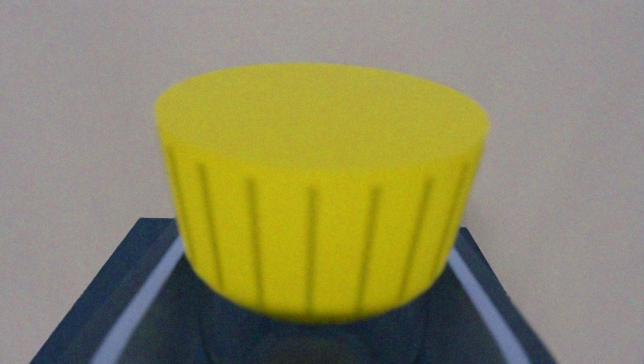

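Scene clock: 108.70 s.
Joint torques (N m): left_arm=[-10.03 14.97 6.38 -5.76 -0.05 -2.18 -0.09] | right_arm=[-16.41 -14.42 -7.64 -4.42 0.23 -1.43 -0.06]
External joint torques (N m): left_arm=[-0.43 0.24 -0.33 -0.13 -0.12 -0.15 -0.1] | right_arm=[2.89 0.13 0.72 0.24 -0.28 0.46 -0.05]
Wrist force (N): left_arm=[1.5 -4.6 1.2] | right_arm=[1.6 1.0 -0.2]
Wrist torque (N m): left_arm=[0.16 0.16 -0.08] | right_arm=[-0.19 0.04 -0.16]
Wrist force, peak (N): left_arm=[1.6 -4.9 1.2] | right_arm=[2.9 6.5 0.5]
move: done
base_odometry: x=+3.342 y=+0.458 heading=+0.176
lidar_m: 0.49 0.51 0.69 1.34 2.11 3.06 5.35 2.97 2.42 1.95 0.71 0.51
base_status: not commanded
joint_positions: torso_squat_rad=+0.350 torso_shift_rad=+0.000 torso_pitch_rad=+0.000 torso_yaw_rad=+0.000 left_shoulder_pitch_rad=-0.033 left_shoulder_roll_rad=+0.763 left_shoulder_yaw_rad=+0.636 left_elbow_rad=-2.111 left_forearm_roll_rad=+0.949 left_wrist_pitch_rad=+0.838 left_hand_roll_rad=-1.580 left_gripper_m=+0.085 right_shoulder_pitch_rad=-0.854 right_shoulder_roll_rad=-1.072 right_shoulder_yaw_rad=+0.059 right_elbow_rad=-1.453 right_forearm_roll_rad=-0.763 right_wrist_pitch_rad=+0.727 right_hand_roll_rad=+1.274 right_gripper_m=+0.055 head_pan_rad=+0.000 head_tilt_rad=+0.300
joint_status: all done
wheel_motors_off: 0
motor_effort: left_wheel=+3(4) right_wheel=-3(3)
contact_limits: left_gripper_m 350 mA; right_gripper_m 350 mA
chest: x=-0.2280 y=-0.0002 z=+1.2475 quat_wxyz=(+1.000, +0.000, +0.000, +0.000) (m; base frame)
left_hand: x=+0.2199 y=+0.4493 z=+1.3212 quat_wxyz=(+0.498, +0.501, -0.501, -0.500) (m; base frame)
right_hand: x=+0.3859 y=-0.4050 z=+1.4360 quat_wxyz=(+0.500, -0.500, -0.500, +0.500) (m; base frame)
right_hand_status: reached (checked arc, planned for 0.3 s): 0 mm and 0.0 deg off.
pictures: none

Call:
{"name": "move", "arguments": {
  "joints": {"right_gripper_m":0.085}
}}

Call:
{"name": "move", "arguments": {
  "target": {"side":"right","x":0.308,"y":-0.405,"z":1.447,"quat_wxyz":[0.5,-0.5,-0.5,0.5]},
  "min_time_s": 0.7,
  "cameras": ["right_wrist_camera"]
}}

Scene clock: 110.07 s.
Joint torques (N m): left_arm=[-9.91 15 6.5 -5.9 -0.16 -2.12 0.13] | right_arm=[-17.21 -14.33 -7.61 -4.76 0.39 -1.71 0]
External joint torques (N m): left_arm=[-0.31 0.27 -0.21 -0.27 -0.23 -0.09 0.12] | right_arm=[2.09 0.22 0.76 -0.11 -0.12 0.18 0.01]
Wrist force (N): left_arm=[1.4 -4.6 1.1] | right_arm=[2.5 4.6 1.4]
Wrist torque (N m): left_arm=[0.13 0.16 -0.09] | right_arm=[-0.25 0.04 -0.10]
Wrist force, peak (N): left_arm=[1.3 -4.9 1.5] | right_arm=[3.0 4.9 1.4]
move: done
base_odometry: x=+3.342 y=+0.458 heading=+0.176
lidar_m: 0.49 0.51 0.70 1.34 2.11 3.06 5.35 2.97 2.41 1.95 0.70 0.50
base_status: not commanded
joint_positions: torso_squat_rad=+0.350 torso_shift_rad=+0.000 torso_pitch_rad=+0.000 torso_yaw_rad=+0.000 left_shoulder_pitch_rad=-0.033 left_shoulder_roll_rad=+0.763 left_shoulder_yaw_rad=+0.636 left_elbow_rad=-2.111 left_forearm_roll_rad=+0.949 left_wrist_pitch_rad=+0.838 left_hand_roll_rad=-1.580 left_gripper_m=+0.085 right_shoulder_pitch_rad=-0.854 right_shoulder_roll_rad=-1.072 right_shoulder_yaw_rad=+0.059 right_elbow_rad=-1.453 right_forearm_roll_rad=-0.763 right_wrist_pitch_rad=+0.727 right_hand_roll_rad=+1.274 right_gripper_m=+0.085 head_pan_rad=+0.000 head_tilt_rad=+0.300
joint_status: all done
wheel_motors_off: 0
motor_effort: left_wheel=+3(4) right_wheel=-3(4)
contact_limits: left_gripper_m 350 mA; right_gripper_m 350 mA
chest: x=-0.2280 y=-0.0002 z=+1.2475 quat_wxyz=(+1.000, +0.000, +0.000, +0.000) (m; base frame)
left_hand: x=+0.2199 y=+0.4493 z=+1.3212 quat_wxyz=(+0.498, +0.501, -0.501, -0.500) (m; base frame)
right_hand: x=+0.3860 y=-0.4050 z=+1.4358 quat_wxyz=(+0.500, -0.500, -0.500, +0.500) (m; base frame)
pictures: none

Scene clock: 111.27 s.
Joint torques (N m): left_arm=[-9.93 15.21 6.19 -5.77 0.05 -2.15 0.05] | right_arm=[-13.81 -17.31 -8.92 -2.06 0.74 -1.65 0.13]
External joint torques (N m): left_arm=[-0.33 0.48 -0.52 -0.13 -0.02 -0.12 0.04] | right_arm=[1.02 -1.5 0.54 0.17 -0.05 0.08 0.14]
Wrist force (N): left_arm=[1.5 -4.6 1.4] | right_arm=[2.7 4.6 1.7]
Wrist torque (N m): left_arm=[0.13 0.19 -0.09] | right_arm=[-0.29 0.10 -0.11]
Wrist force, peak (N): left_arm=[1.3 -5.0 1.1] | right_arm=[3.6 5.7 1.4]
move: done
base_odometry: x=+3.342 y=+0.458 heading=+0.176
lidar_m: 0.49 0.51 0.70 1.34 2.11 3.05 5.35 2.97 2.42 1.96 0.71 0.51
base_status: not commanded
joint_positions: torso_squat_rad=+0.350 torso_shift_rad=+0.000 torso_pitch_rad=+0.000 torso_yaw_rad=+0.000 left_shoulder_pitch_rad=-0.033 left_shoulder_roll_rad=+0.763 left_shoulder_yaw_rad=+0.636 left_elbow_rad=-2.111 left_forearm_roll_rad=+0.949 left_wrist_pitch_rad=+0.838 left_hand_roll_rad=-1.580 left_gripper_m=+0.085 right_shoulder_pitch_rad=-0.572 right_shoulder_roll_rad=-1.254 right_shoulder_yaw_rad=-0.125 right_elbow_rad=-1.812 right_forearm_roll_rad=-0.804 right_wrist_pitch_rad=+0.825 right_hand_roll_rad=+1.072 right_gripper_m=+0.085 head_pan_rad=+0.000 head_tilt_rad=+0.300
joint_status: all done
wheel_motors_off: 0
motor_effort: left_wheel=+3(4) right_wheel=-2(4)
contact_limits: left_gripper_m 350 mA; right_gripper_m 350 mA
chest: x=-0.2280 y=-0.0002 z=+1.2475 quat_wxyz=(+1.000, +0.000, +0.000, +0.000) (m; base frame)
left_hand: x=+0.2199 y=+0.4494 z=+1.3212 quat_wxyz=(+0.498, +0.501, -0.501, -0.500) (m; base frame)
right_hand: x=+0.3087 y=-0.4047 z=+1.4476 quat_wxyz=(+0.500, -0.499, -0.499, +0.501) (m; base frame)
right_hand_status: reached (checked arc, planned for 0.7 s): 1 mm and 0.2 deg off.
pictures: right_wrist_camera
camera_calibration:
right_wrist_camera: T_world_to_cam=[[-0.0154117, -0.998475, 0.0530199, -0.480908], [-0.498383, -0.0382985, -0.866111, 1.41916], [0.86682, -0.0397725, -0.497032, 0.508024], [0, 0, 0, 1]] pos_world=[0.259509, -0.405617, 1.50715]

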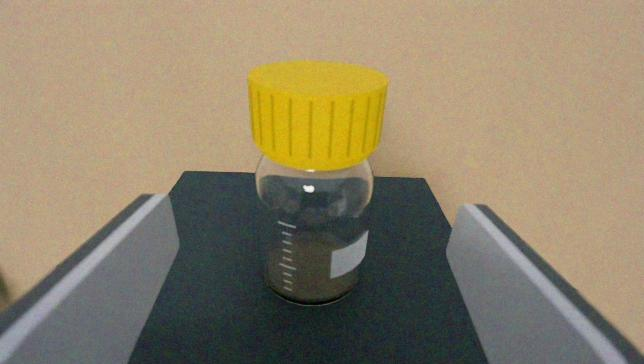

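Call:
{"name": "move", "arguments": {
  "target": {"side":"right","x":0.232,"y":-0.37,"z":1.44,"quat_wxyz":[0.5,-0.5,-0.5,0.5]},
  "min_time_s": 0.7
}}

Call:
{"name": "move", "arguments": {
  "target": {"side":"right","x":0.208,"y":-0.18,"z":1.37,"quat_wxyz":[0.5,-0.5,-0.5,0.5]},
  "min_time_s": 0.9
}}

Call:
{"name": "move", "arguments": {
  "target": {"side":"right","x":0.23,"y":-0.02,"z":1.36,"quat_wxyz":[0.5,-0.5,-0.5,0.5]},
  "min_time_s": 0.8,
  "cameras": ["right_wrist_camera"]
}}

Scene clock: 113.07 s.
Joint torques (N m): left_arm=[-10.09 14.94 6.22 -5.95 -0.01 -2.04 -0.06] | right_arm=[-10.68 -17.69 -8.22 -0.11 1.03 -1.48 0.17]
External joint torques (N m): left_arm=[-0.48 0.21 -0.49 -0.31 -0.08 -0.01 -0.07] | right_arm=[0.15 -2.61 0.68 0.13 -0.1 0.01 0.18]
Wrist force (N): left_arm=[1.2 -4.7 1.2] | right_arm=[2.7 4.5 1.1]
Wrist torque (N m): left_arm=[0.15 0.13 -0.08] | right_arm=[-0.24 0.01 -0.11]
Wrist force, peak (N): left_arm=[1.7 -5.0 1.2] | right_arm=[4.9 4.2 1.5]
move: done
base_odometry: x=+3.342 y=+0.458 heading=+0.176
lidar_m: 0.49 0.50 0.70 1.34 2.11 3.05 5.35 2.98 2.41 1.95 0.70 0.51
base_status: not commanded
joint_positions: torso_squat_rad=+0.350 torso_shift_rad=+0.000 torso_pitch_rad=+0.000 torso_yaw_rad=+0.000 left_shoulder_pitch_rad=-0.033 left_shoulder_roll_rad=+0.763 left_shoulder_yaw_rad=+0.636 left_elbow_rad=-2.111 left_forearm_roll_rad=+0.949 left_wrist_pitch_rad=+0.838 left_hand_roll_rad=-1.580 left_gripper_m=+0.085 right_shoulder_pitch_rad=-0.265 right_shoulder_roll_rad=-1.295 right_shoulder_yaw_rad=-0.397 right_elbow_rad=-2.204 right_forearm_roll_rad=-0.758 right_wrist_pitch_rad=+0.976 right_hand_roll_rad=+0.855 right_gripper_m=+0.085 head_pan_rad=+0.000 head_tilt_rad=+0.300
joint_status: all done
wheel_motors_off: 0
motor_effort: left_wheel=+3(3) right_wheel=-3(3)
contact_limits: left_gripper_m 350 mA; right_gripper_m 350 mA
chest: x=-0.2280 y=-0.0002 z=+1.2475 quat_wxyz=(+1.000, +0.000, +0.000, +0.000) (m; base frame)
left_hand: x=+0.2199 y=+0.4494 z=+1.3212 quat_wxyz=(+0.498, +0.501, -0.501, -0.500) (m; base frame)
right_hand: x=+0.2320 y=-0.3699 z=+1.4400 quat_wxyz=(+0.500, -0.500, -0.500, +0.500) (m; base frame)
right_hand_status: reached (checked arc, planned for 0.7 s): 0 mm and 0.0 deg off.
pictures: none

Scene clock: 114.53 s.
Joint torques (N m): left_arm=[-10.25 15.14 6.27 -5.86 -0.05 -2.01 -0.03] | right_arm=[-14.23 -9.26 -6.89 -0.08 1.33 -1.18 0.11]
External joint torques (N m): left_arm=[-0.64 0.41 -0.44 -0.22 -0.12 0.02 -0.05] | right_arm=[0.06 -1.66 1.04 0.51 -0.42 -0.28 0.11]
Wrist force (N): left_arm=[1.5 -4.4 1.2] | right_arm=[1.9 4.2 0.6]
Wrist torque (N m): left_arm=[0.13 0.17 -0.07] | right_arm=[-0.19 -0.06 -0.15]
Wrist force, peak (N): left_arm=[1.6 -4.8 1.2] | right_arm=[3.9 5.9 -0.7]
move: done
base_odometry: x=+3.342 y=+0.458 heading=+0.176
lidar_m: 0.49 0.51 0.70 1.35 2.12 3.06 5.35 2.97 2.41 1.95 0.70 0.51
base_status: not commanded
joint_positions: torso_squat_rad=+0.350 torso_shift_rad=+0.000 torso_pitch_rad=+0.000 torso_yaw_rad=+0.000 left_shoulder_pitch_rad=-0.033 left_shoulder_roll_rad=+0.763 left_shoulder_yaw_rad=+0.636 left_elbow_rad=-2.111 left_forearm_roll_rad=+0.949 left_wrist_pitch_rad=+0.838 left_hand_roll_rad=-1.580 left_gripper_m=+0.085 right_shoulder_pitch_rad=-0.825 right_shoulder_roll_rad=-0.968 right_shoulder_yaw_rad=+0.445 right_elbow_rad=-2.557 right_forearm_roll_rad=-0.094 right_wrist_pitch_rad=+1.629 right_hand_roll_rad=+0.476 right_gripper_m=+0.085 head_pan_rad=+0.000 head_tilt_rad=+0.300
joint_status: all done
wheel_motors_off: 0
motor_effort: left_wheel=+3(4) right_wheel=-2(4)
contact_limits: left_gripper_m 350 mA; right_gripper_m 350 mA
chest: x=-0.2280 y=-0.0002 z=+1.2475 quat_wxyz=(+1.000, +0.000, +0.000, +0.000) (m; base frame)
left_hand: x=+0.2199 y=+0.4494 z=+1.3211 quat_wxyz=(+0.498, +0.501, -0.501, -0.500) (m; base frame)
right_hand: x=+0.2079 y=-0.1799 z=+1.3700 quat_wxyz=(+0.500, -0.500, -0.500, +0.500) (m; base frame)
right_hand_status: reached (checked arc, planned for 1.1 s): 0 mm and 0.1 deg off.
pictures: none

Scene clock: 115.97 s.
Joint torques (N m): left_arm=[-10.15 14.99 6.55 -5.8 -0.05 -2.14 0.06] | right_arm=[-17.2 -5.7 -7.46 -1.57 1.58 -0.81 -0.05]
External joint torques (N m): left_arm=[-0.54 0.27 -0.16 -0.16 -0.12 -0.11 0.05] | right_arm=[0.54 -1.54 1.36 0.4 -0.12 0.07 -0.04]
Wrist force (N): left_arm=[1.8 -4.6 1.2] | right_arm=[3.3 4.8 0.5]
Wrist torque (N m): left_arm=[0.14 0.21 -0.08] | right_arm=[-0.28 0.09 -0.17]
Wrist force, peak (N): left_arm=[1.6 -4.9 1.2] | right_arm=[4.0 5.4 0.8]
move: done
base_odometry: x=+3.342 y=+0.458 heading=+0.176
lidar_m: 0.48 0.50 0.69 1.34 2.12 3.05 5.35 2.97 2.42 1.96 0.71 0.50
base_status: not commanded
joint_positions: torso_squat_rad=+0.350 torso_shift_rad=+0.000 torso_pitch_rad=+0.000 torso_yaw_rad=+0.000 left_shoulder_pitch_rad=-0.033 left_shoulder_roll_rad=+0.763 left_shoulder_yaw_rad=+0.636 left_elbow_rad=-2.111 left_forearm_roll_rad=+0.949 left_wrist_pitch_rad=+0.838 left_hand_roll_rad=-1.580 left_gripper_m=+0.085 right_shoulder_pitch_rad=-1.201 right_shoulder_roll_rad=-0.447 right_shoulder_yaw_rad=+0.837 right_elbow_rad=-2.168 right_forearm_roll_rad=+0.216 right_wrist_pitch_rad=+1.839 right_hand_roll_rad=+0.459 right_gripper_m=+0.085 head_pan_rad=+0.000 head_tilt_rad=+0.300
joint_status: all done
wheel_motors_off: 0
motor_effort: left_wheel=+4(4) right_wheel=-3(4)
contact_limits: left_gripper_m 350 mA; right_gripper_m 350 mA
chest: x=-0.2280 y=-0.0002 z=+1.2475 quat_wxyz=(+1.000, +0.000, +0.000, +0.000) (m; base frame)
left_hand: x=+0.2199 y=+0.4494 z=+1.3212 quat_wxyz=(+0.498, +0.501, -0.501, -0.500) (m; base frame)
right_hand: x=+0.2294 y=-0.0201 z=+1.3600 quat_wxyz=(+0.500, -0.500, -0.500, +0.500) (m; base frame)
right_hand_status: reached (checked arc, planned for 0.8 s): 1 mm and 0.1 deg off.
pictures: right_wrist_camera
camera_calibration:
right_wrist_camera: T_world_to_cam=[[-0.0157418, -0.998532, 0.0518216, -0.0917025], [-0.496146, -0.0371965, -0.867442, 1.31979], [0.868096, -0.0393662, -0.494832, 0.545161], [0, 0, 0, 1]] pos_world=[0.180113, -0.0210154, 1.41936]

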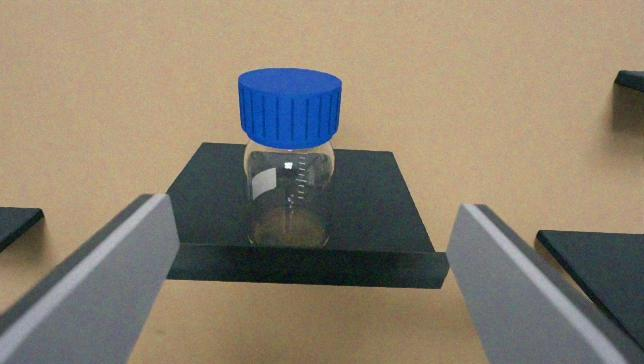

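Call:
{"name": "move", "arguments": {
  "target": {"side":"right","x":0.265,"y":-0.011,"z":1.35,"quat_wxyz":[0.5,-0.5,-0.5,0.5]},
  "min_time_s": 0.5,
  "cameras": ["right_wrist_camera"]
}}

Call:
{"name": "move", "arguments": {
  "target": {"side":"right","x":0.347,"y":-0.011,"z":1.338,"quat_wxyz":[0.5,-0.5,-0.5,0.5]},
  "min_time_s": 0.7,
  "cameras": ["right_wrist_camera"]
}}

Scene clock: 119.73 s.
Joint torques (N m): left_arm=[-9.82 15.07 6.57 -5.92 -0.02 -2.14 -0.01] | right_arm=[-18.03 -3.8 -7.06 -2.64 1.7 -0.71 -0.07]
External joint torques (N m): left_arm=[-0.21 0.34 -0.14 -0.28 -0.08 -0.11 -0.02] | right_arm=[0.82 0.62 2.22 -0.12 -0.09 0.09 -0.07]
Wrist force (N): left_arm=[1.5 -5.0 0.9] | right_arm=[4.1 4.6 0.4]
Wrist torque (N m): left_arm=[0.19 0.17 -0.10] | right_arm=[-0.25 0.24 -0.13]
Wrist force, peak (N): left_arm=[1.5 -5.0 0.9] | right_arm=[3.8 5.2 0.5]
move: done
base_odometry: x=+3.342 y=+0.458 heading=+0.176
lidar_m: 0.49 0.50 0.70 1.34 2.12 3.06 5.35 2.97 2.41 1.94 0.71 0.51
base_status: not commanded
joint_positions: torso_squat_rad=+0.350 torso_shift_rad=+0.000 torso_pitch_rad=+0.000 torso_yaw_rad=+0.000 left_shoulder_pitch_rad=-0.033 left_shoulder_roll_rad=+0.763 left_shoulder_yaw_rad=+0.636 left_elbow_rad=-2.111 left_forearm_roll_rad=+0.949 left_wrist_pitch_rad=+0.838 left_hand_roll_rad=-1.580 left_gripper_m=+0.085 right_shoulder_pitch_rad=-1.201 right_shoulder_roll_rad=-0.440 right_shoulder_yaw_rad=+0.852 right_elbow_rad=-2.019 right_forearm_roll_rad=+0.220 right_wrist_pitch_rad=+1.702 right_hand_roll_rad=+0.417 right_gripper_m=+0.085 head_pan_rad=+0.000 head_tilt_rad=+0.300
joint_status: all done
wheel_motors_off: 0
motor_effort: left_wheel=+3(4) right_wheel=-3(3)
contact_limits: left_gripper_m 350 mA; right_gripper_m 350 mA
chest: x=-0.2280 y=-0.0002 z=+1.2475 quat_wxyz=(+1.000, +0.000, +0.000, +0.000) (m; base frame)
left_hand: x=+0.2199 y=+0.4494 z=+1.3212 quat_wxyz=(+0.498, +0.501, -0.501, -0.500) (m; base frame)
right_hand: x=+0.2647 y=-0.0113 z=+1.3501 quat_wxyz=(+0.500, -0.500, -0.500, +0.500) (m; base frame)
right_hand_status: reached (checked arc, planned for 0.5 s): 0 mm and 0.0 deg off.
pictures: right_wrist_camera
camera_calibration:
right_wrist_camera: T_world_to_cam=[[-0.0170083, -0.998533, 0.0513984, -0.080978], [-0.496285, -0.0361953, -0.867405, 1.32908], [0.867993, -0.0402613, -0.494941, 0.510045], [0, 0, 0, 1]] pos_world=[0.215509, -0.0122176, 1.40946]

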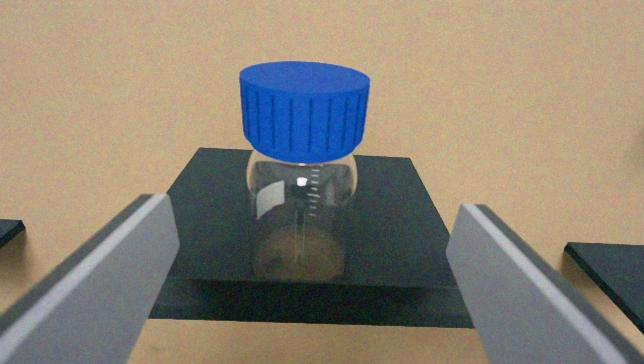

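Scene clock: 120.77 s.
Joint torques (N m): left_arm=[-10.15 15.3 6.68 -5.77 -0.15 -2.09 -0.05] | right_arm=[-21.47 -5.57 -8.47 -3.24 1.8 -0.34 -0.13]
External joint torques (N m): left_arm=[-0.54 0.57 -0.03 -0.13 -0.22 -0.06 -0.06] | right_arm=[0.04 -0.03 1.16 0.05 -0.03 0.34 -0.12]
Wrist force (N): left_arm=[1.3 -4.6 1.3] | right_arm=[3.3 5.0 0.3]
Wrist torque (N m): left_arm=[0.15 0.15 -0.08] | right_arm=[-0.31 0.13 -0.16]
Wrist force, peak (N): left_arm=[1.3 -4.9 1.5] | right_arm=[5.1 5.1 1.6]
move: done
base_odometry: x=+3.342 y=+0.458 heading=+0.176
lidar_m: 0.49 0.50 0.69 1.34 2.11 3.05 5.35 2.98 2.41 1.95 0.70 0.51
base_status: not commanded
joint_positions: torso_squat_rad=+0.350 torso_shift_rad=+0.000 torso_pitch_rad=+0.000 torso_yaw_rad=+0.000 left_shoulder_pitch_rad=-0.033 left_shoulder_roll_rad=+0.763 left_shoulder_yaw_rad=+0.636 left_elbow_rad=-2.111 left_forearm_roll_rad=+0.949 left_wrist_pitch_rad=+0.838 left_hand_roll_rad=-1.580 left_gripper_m=+0.085 right_shoulder_pitch_rad=-1.234 right_shoulder_roll_rad=-0.433 right_shoulder_yaw_rad=+0.851 right_elbow_rad=-1.674 right_forearm_roll_rad=+0.201 right_wrist_pitch_rad=+1.390 right_hand_roll_rad=+0.350 right_gripper_m=+0.085 head_pan_rad=+0.000 head_tilt_rad=+0.300
joint_status: all done
wheel_motors_off: 0
motor_effort: left_wheel=+3(4) right_wheel=-2(5)
contact_limits: left_gripper_m 350 mA; right_gripper_m 350 mA
chest: x=-0.2280 y=-0.0002 z=+1.2475 quat_wxyz=(+1.000, +0.000, +0.000, +0.000) (m; base frame)
left_hand: x=+0.2199 y=+0.4494 z=+1.3212 quat_wxyz=(+0.498, +0.501, -0.501, -0.500) (m; base frame)
right_hand: x=+0.3466 y=-0.0113 z=+1.3379 quat_wxyz=(+0.500, -0.500, -0.500, +0.500) (m; base frame)
right_hand_status: reached (checked arc, planned for 0.7 s): 1 mm and 0.0 deg off.
pictures: right_wrist_camera
camera_calibration:
right_wrist_camera: T_world_to_cam=[[-0.0168493, -0.998522, 0.0516624, -0.0793757], [-0.496481, -0.0364943, -0.86728, 1.35897], [0.867884, -0.0402624, -0.495133, 0.433305], [0, 0, 0, 1]] pos_world=[0.297309, -0.0122177, 1.39726]

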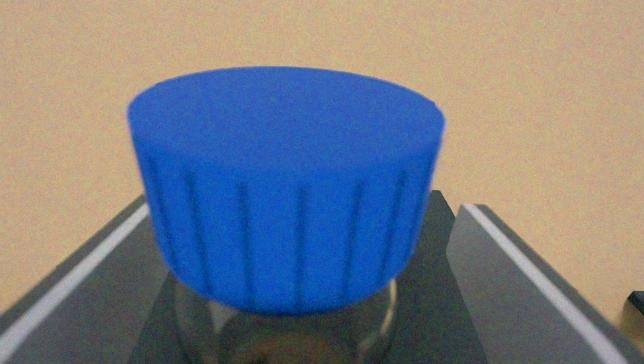

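Call:
{"name": "move", "arguments": {
  "target": {"side":"right","x":0.347,"y":-0.0035,"z":1.338,"quat_wxyz":[0.5,-0.5,-0.5,0.5]},
  "min_time_s": 0.4
}}

Call:
{"name": "move", "arguments": {
  "joints": {"right_gripper_m":0.045},
  "cameras": ["right_wrist_camera"]
}}

Scene clock: 122.00 s.
Joint torques (N m): left_arm=[-9.89 15 6.56 -5.74 -0.21 -2.15 -0.01] | right_arm=[-22.24 -5.6 -6.97 -2.73 1.83 -0.46 -0.23]
External joint torques (N m): left_arm=[-0.28 0.28 -0.15 -0.11 -0.28 -0.12 -0.02] | right_arm=[-0.69 -0.11 2.6 0.59 0 0.21 -0.22]
Wrist force (N): left_arm=[1.5 -4.8 1.7] | right_arm=[4.1 4.5 0.8]
Wrist torque (N m): left_arm=[0.18 0.17 -0.08] | right_arm=[-0.24 0.18 -0.11]
Wrist force, peak (N): left_arm=[1.5 -5.0 1.0] | right_arm=[3.5 5.2 -0.2]
move: done
base_odometry: x=+3.342 y=+0.458 heading=+0.176
lidar_m: 0.48 0.51 0.70 1.35 2.11 3.06 5.35 2.97 2.41 1.96 0.70 0.51
base_status: not commanded
joint_positions: torso_squat_rad=+0.350 torso_shift_rad=+0.000 torso_pitch_rad=+0.000 torso_yaw_rad=+0.000 left_shoulder_pitch_rad=-0.033 left_shoulder_roll_rad=+0.763 left_shoulder_yaw_rad=+0.636 left_elbow_rad=-2.111 left_forearm_roll_rad=+0.949 left_wrist_pitch_rad=+0.838 left_hand_roll_rad=-1.580 left_gripper_m=+0.085 right_shoulder_pitch_rad=-1.246 right_shoulder_roll_rad=-0.411 right_shoulder_yaw_rad=+0.856 right_elbow_rad=-1.650 right_forearm_roll_rad=+0.207 right_wrist_pitch_rad=+1.392 right_hand_roll_rad=+0.346 right_gripper_m=+0.085 head_pan_rad=+0.000 head_tilt_rad=+0.300
joint_status: all done
wheel_motors_off: 0
motor_effort: left_wheel=+4(4) right_wheel=-2(4)
contact_limits: left_gripper_m 350 mA; right_gripper_m 350 mA
chest: x=-0.2280 y=-0.0002 z=+1.2475 quat_wxyz=(+1.000, +0.000, +0.000, +0.000) (m; base frame)
left_hand: x=+0.2199 y=+0.4494 z=+1.3212 quat_wxyz=(+0.498, +0.501, -0.501, -0.500) (m; base frame)
right_hand: x=+0.3467 y=-0.0037 z=+1.3380 quat_wxyz=(+0.500, -0.500, -0.500, +0.500) (m; base frame)
right_hand_status: reached (checked arc, planned for 0.4 s): 0 mm and 0.0 deg off.
pictures: none

Scene clock: 122.93 s.
Joint torques (N m): left_arm=[-10 15.4 6.58 -5.81 -0.07 -2.09 0.02] | right_arm=[-22.16 -6.09 -6.66 -2.84 1.65 -0.53 -0.22]
External joint torques (N m): left_arm=[-0.39 0.68 -0.13 -0.17 -0.14 -0.07 0.01] | right_arm=[-0.61 -0.6 2.91 0.48 -0.18 0.14 -0.21]
Wrist force (N): left_arm=[1.6 -4.5 1.0] | right_arm=[2.9 3.8 0.0]
Wrist torque (N m): left_arm=[0.12 0.20 -0.09] | right_arm=[-0.29 0.17 -0.14]
Wrist force, peak (N): left_arm=[1.4 -4.9 1.3] | right_arm=[3.7 4.5 1.5]
move: off_target
base_odometry: x=+3.342 y=+0.458 heading=+0.176
lidar_m: 0.49 0.51 0.70 1.34 2.11 3.05 5.35 2.97 2.42 1.96 0.71 0.51
base_status: not commanded
joint_positions: torso_squat_rad=+0.350 torso_shift_rad=+0.000 torso_pitch_rad=+0.000 torso_yaw_rad=+0.000 left_shoulder_pitch_rad=-0.033 left_shoulder_roll_rad=+0.763 left_shoulder_yaw_rad=+0.636 left_elbow_rad=-2.111 left_forearm_roll_rad=+0.949 left_wrist_pitch_rad=+0.838 left_hand_roll_rad=-1.580 left_gripper_m=+0.085 right_shoulder_pitch_rad=-1.246 right_shoulder_roll_rad=-0.411 right_shoulder_yaw_rad=+0.856 right_elbow_rad=-1.650 right_forearm_roll_rad=+0.207 right_wrist_pitch_rad=+1.392 right_hand_roll_rad=+0.346 right_gripper_m=+0.055 head_pan_rad=+0.000 head_tilt_rad=+0.300
joint_status: right_gripper_m off_target (ended at +0.055, target +0.045)
wheel_motors_off: 0
motor_effort: left_wheel=+3(4) right_wheel=-3(4)
contact_limits: left_gripper_m 350 mA; right_gripper_m 350 mA
chest: x=-0.2280 y=-0.0002 z=+1.2475 quat_wxyz=(+1.000, +0.000, +0.000, +0.000) (m; base frame)
left_hand: x=+0.2199 y=+0.4494 z=+1.3212 quat_wxyz=(+0.498, +0.501, -0.501, -0.500) (m; base frame)
right_hand: x=+0.3467 y=-0.0038 z=+1.3380 quat_wxyz=(+0.500, -0.500, -0.500, +0.500) (m; base frame)
pictures: right_wrist_camera
camera_calibration:
right_wrist_camera: T_world_to_cam=[[-0.0166453, -0.998538, 0.0514243, -0.071621], [-0.496395, -0.0363926, -0.867333, 1.35957], [0.867937, -0.0399638, -0.495064, 0.433421], [0, 0, 0, 1]] pos_world=[0.29751, -0.00471683, 1.39746]

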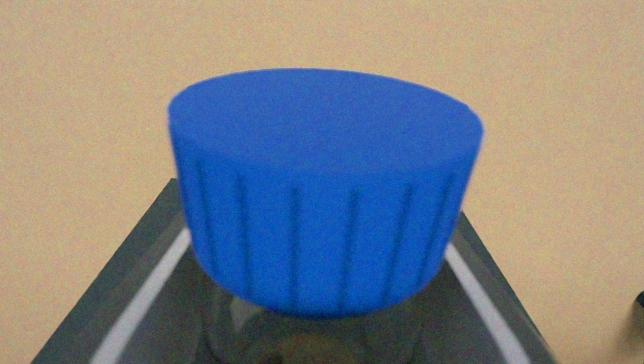

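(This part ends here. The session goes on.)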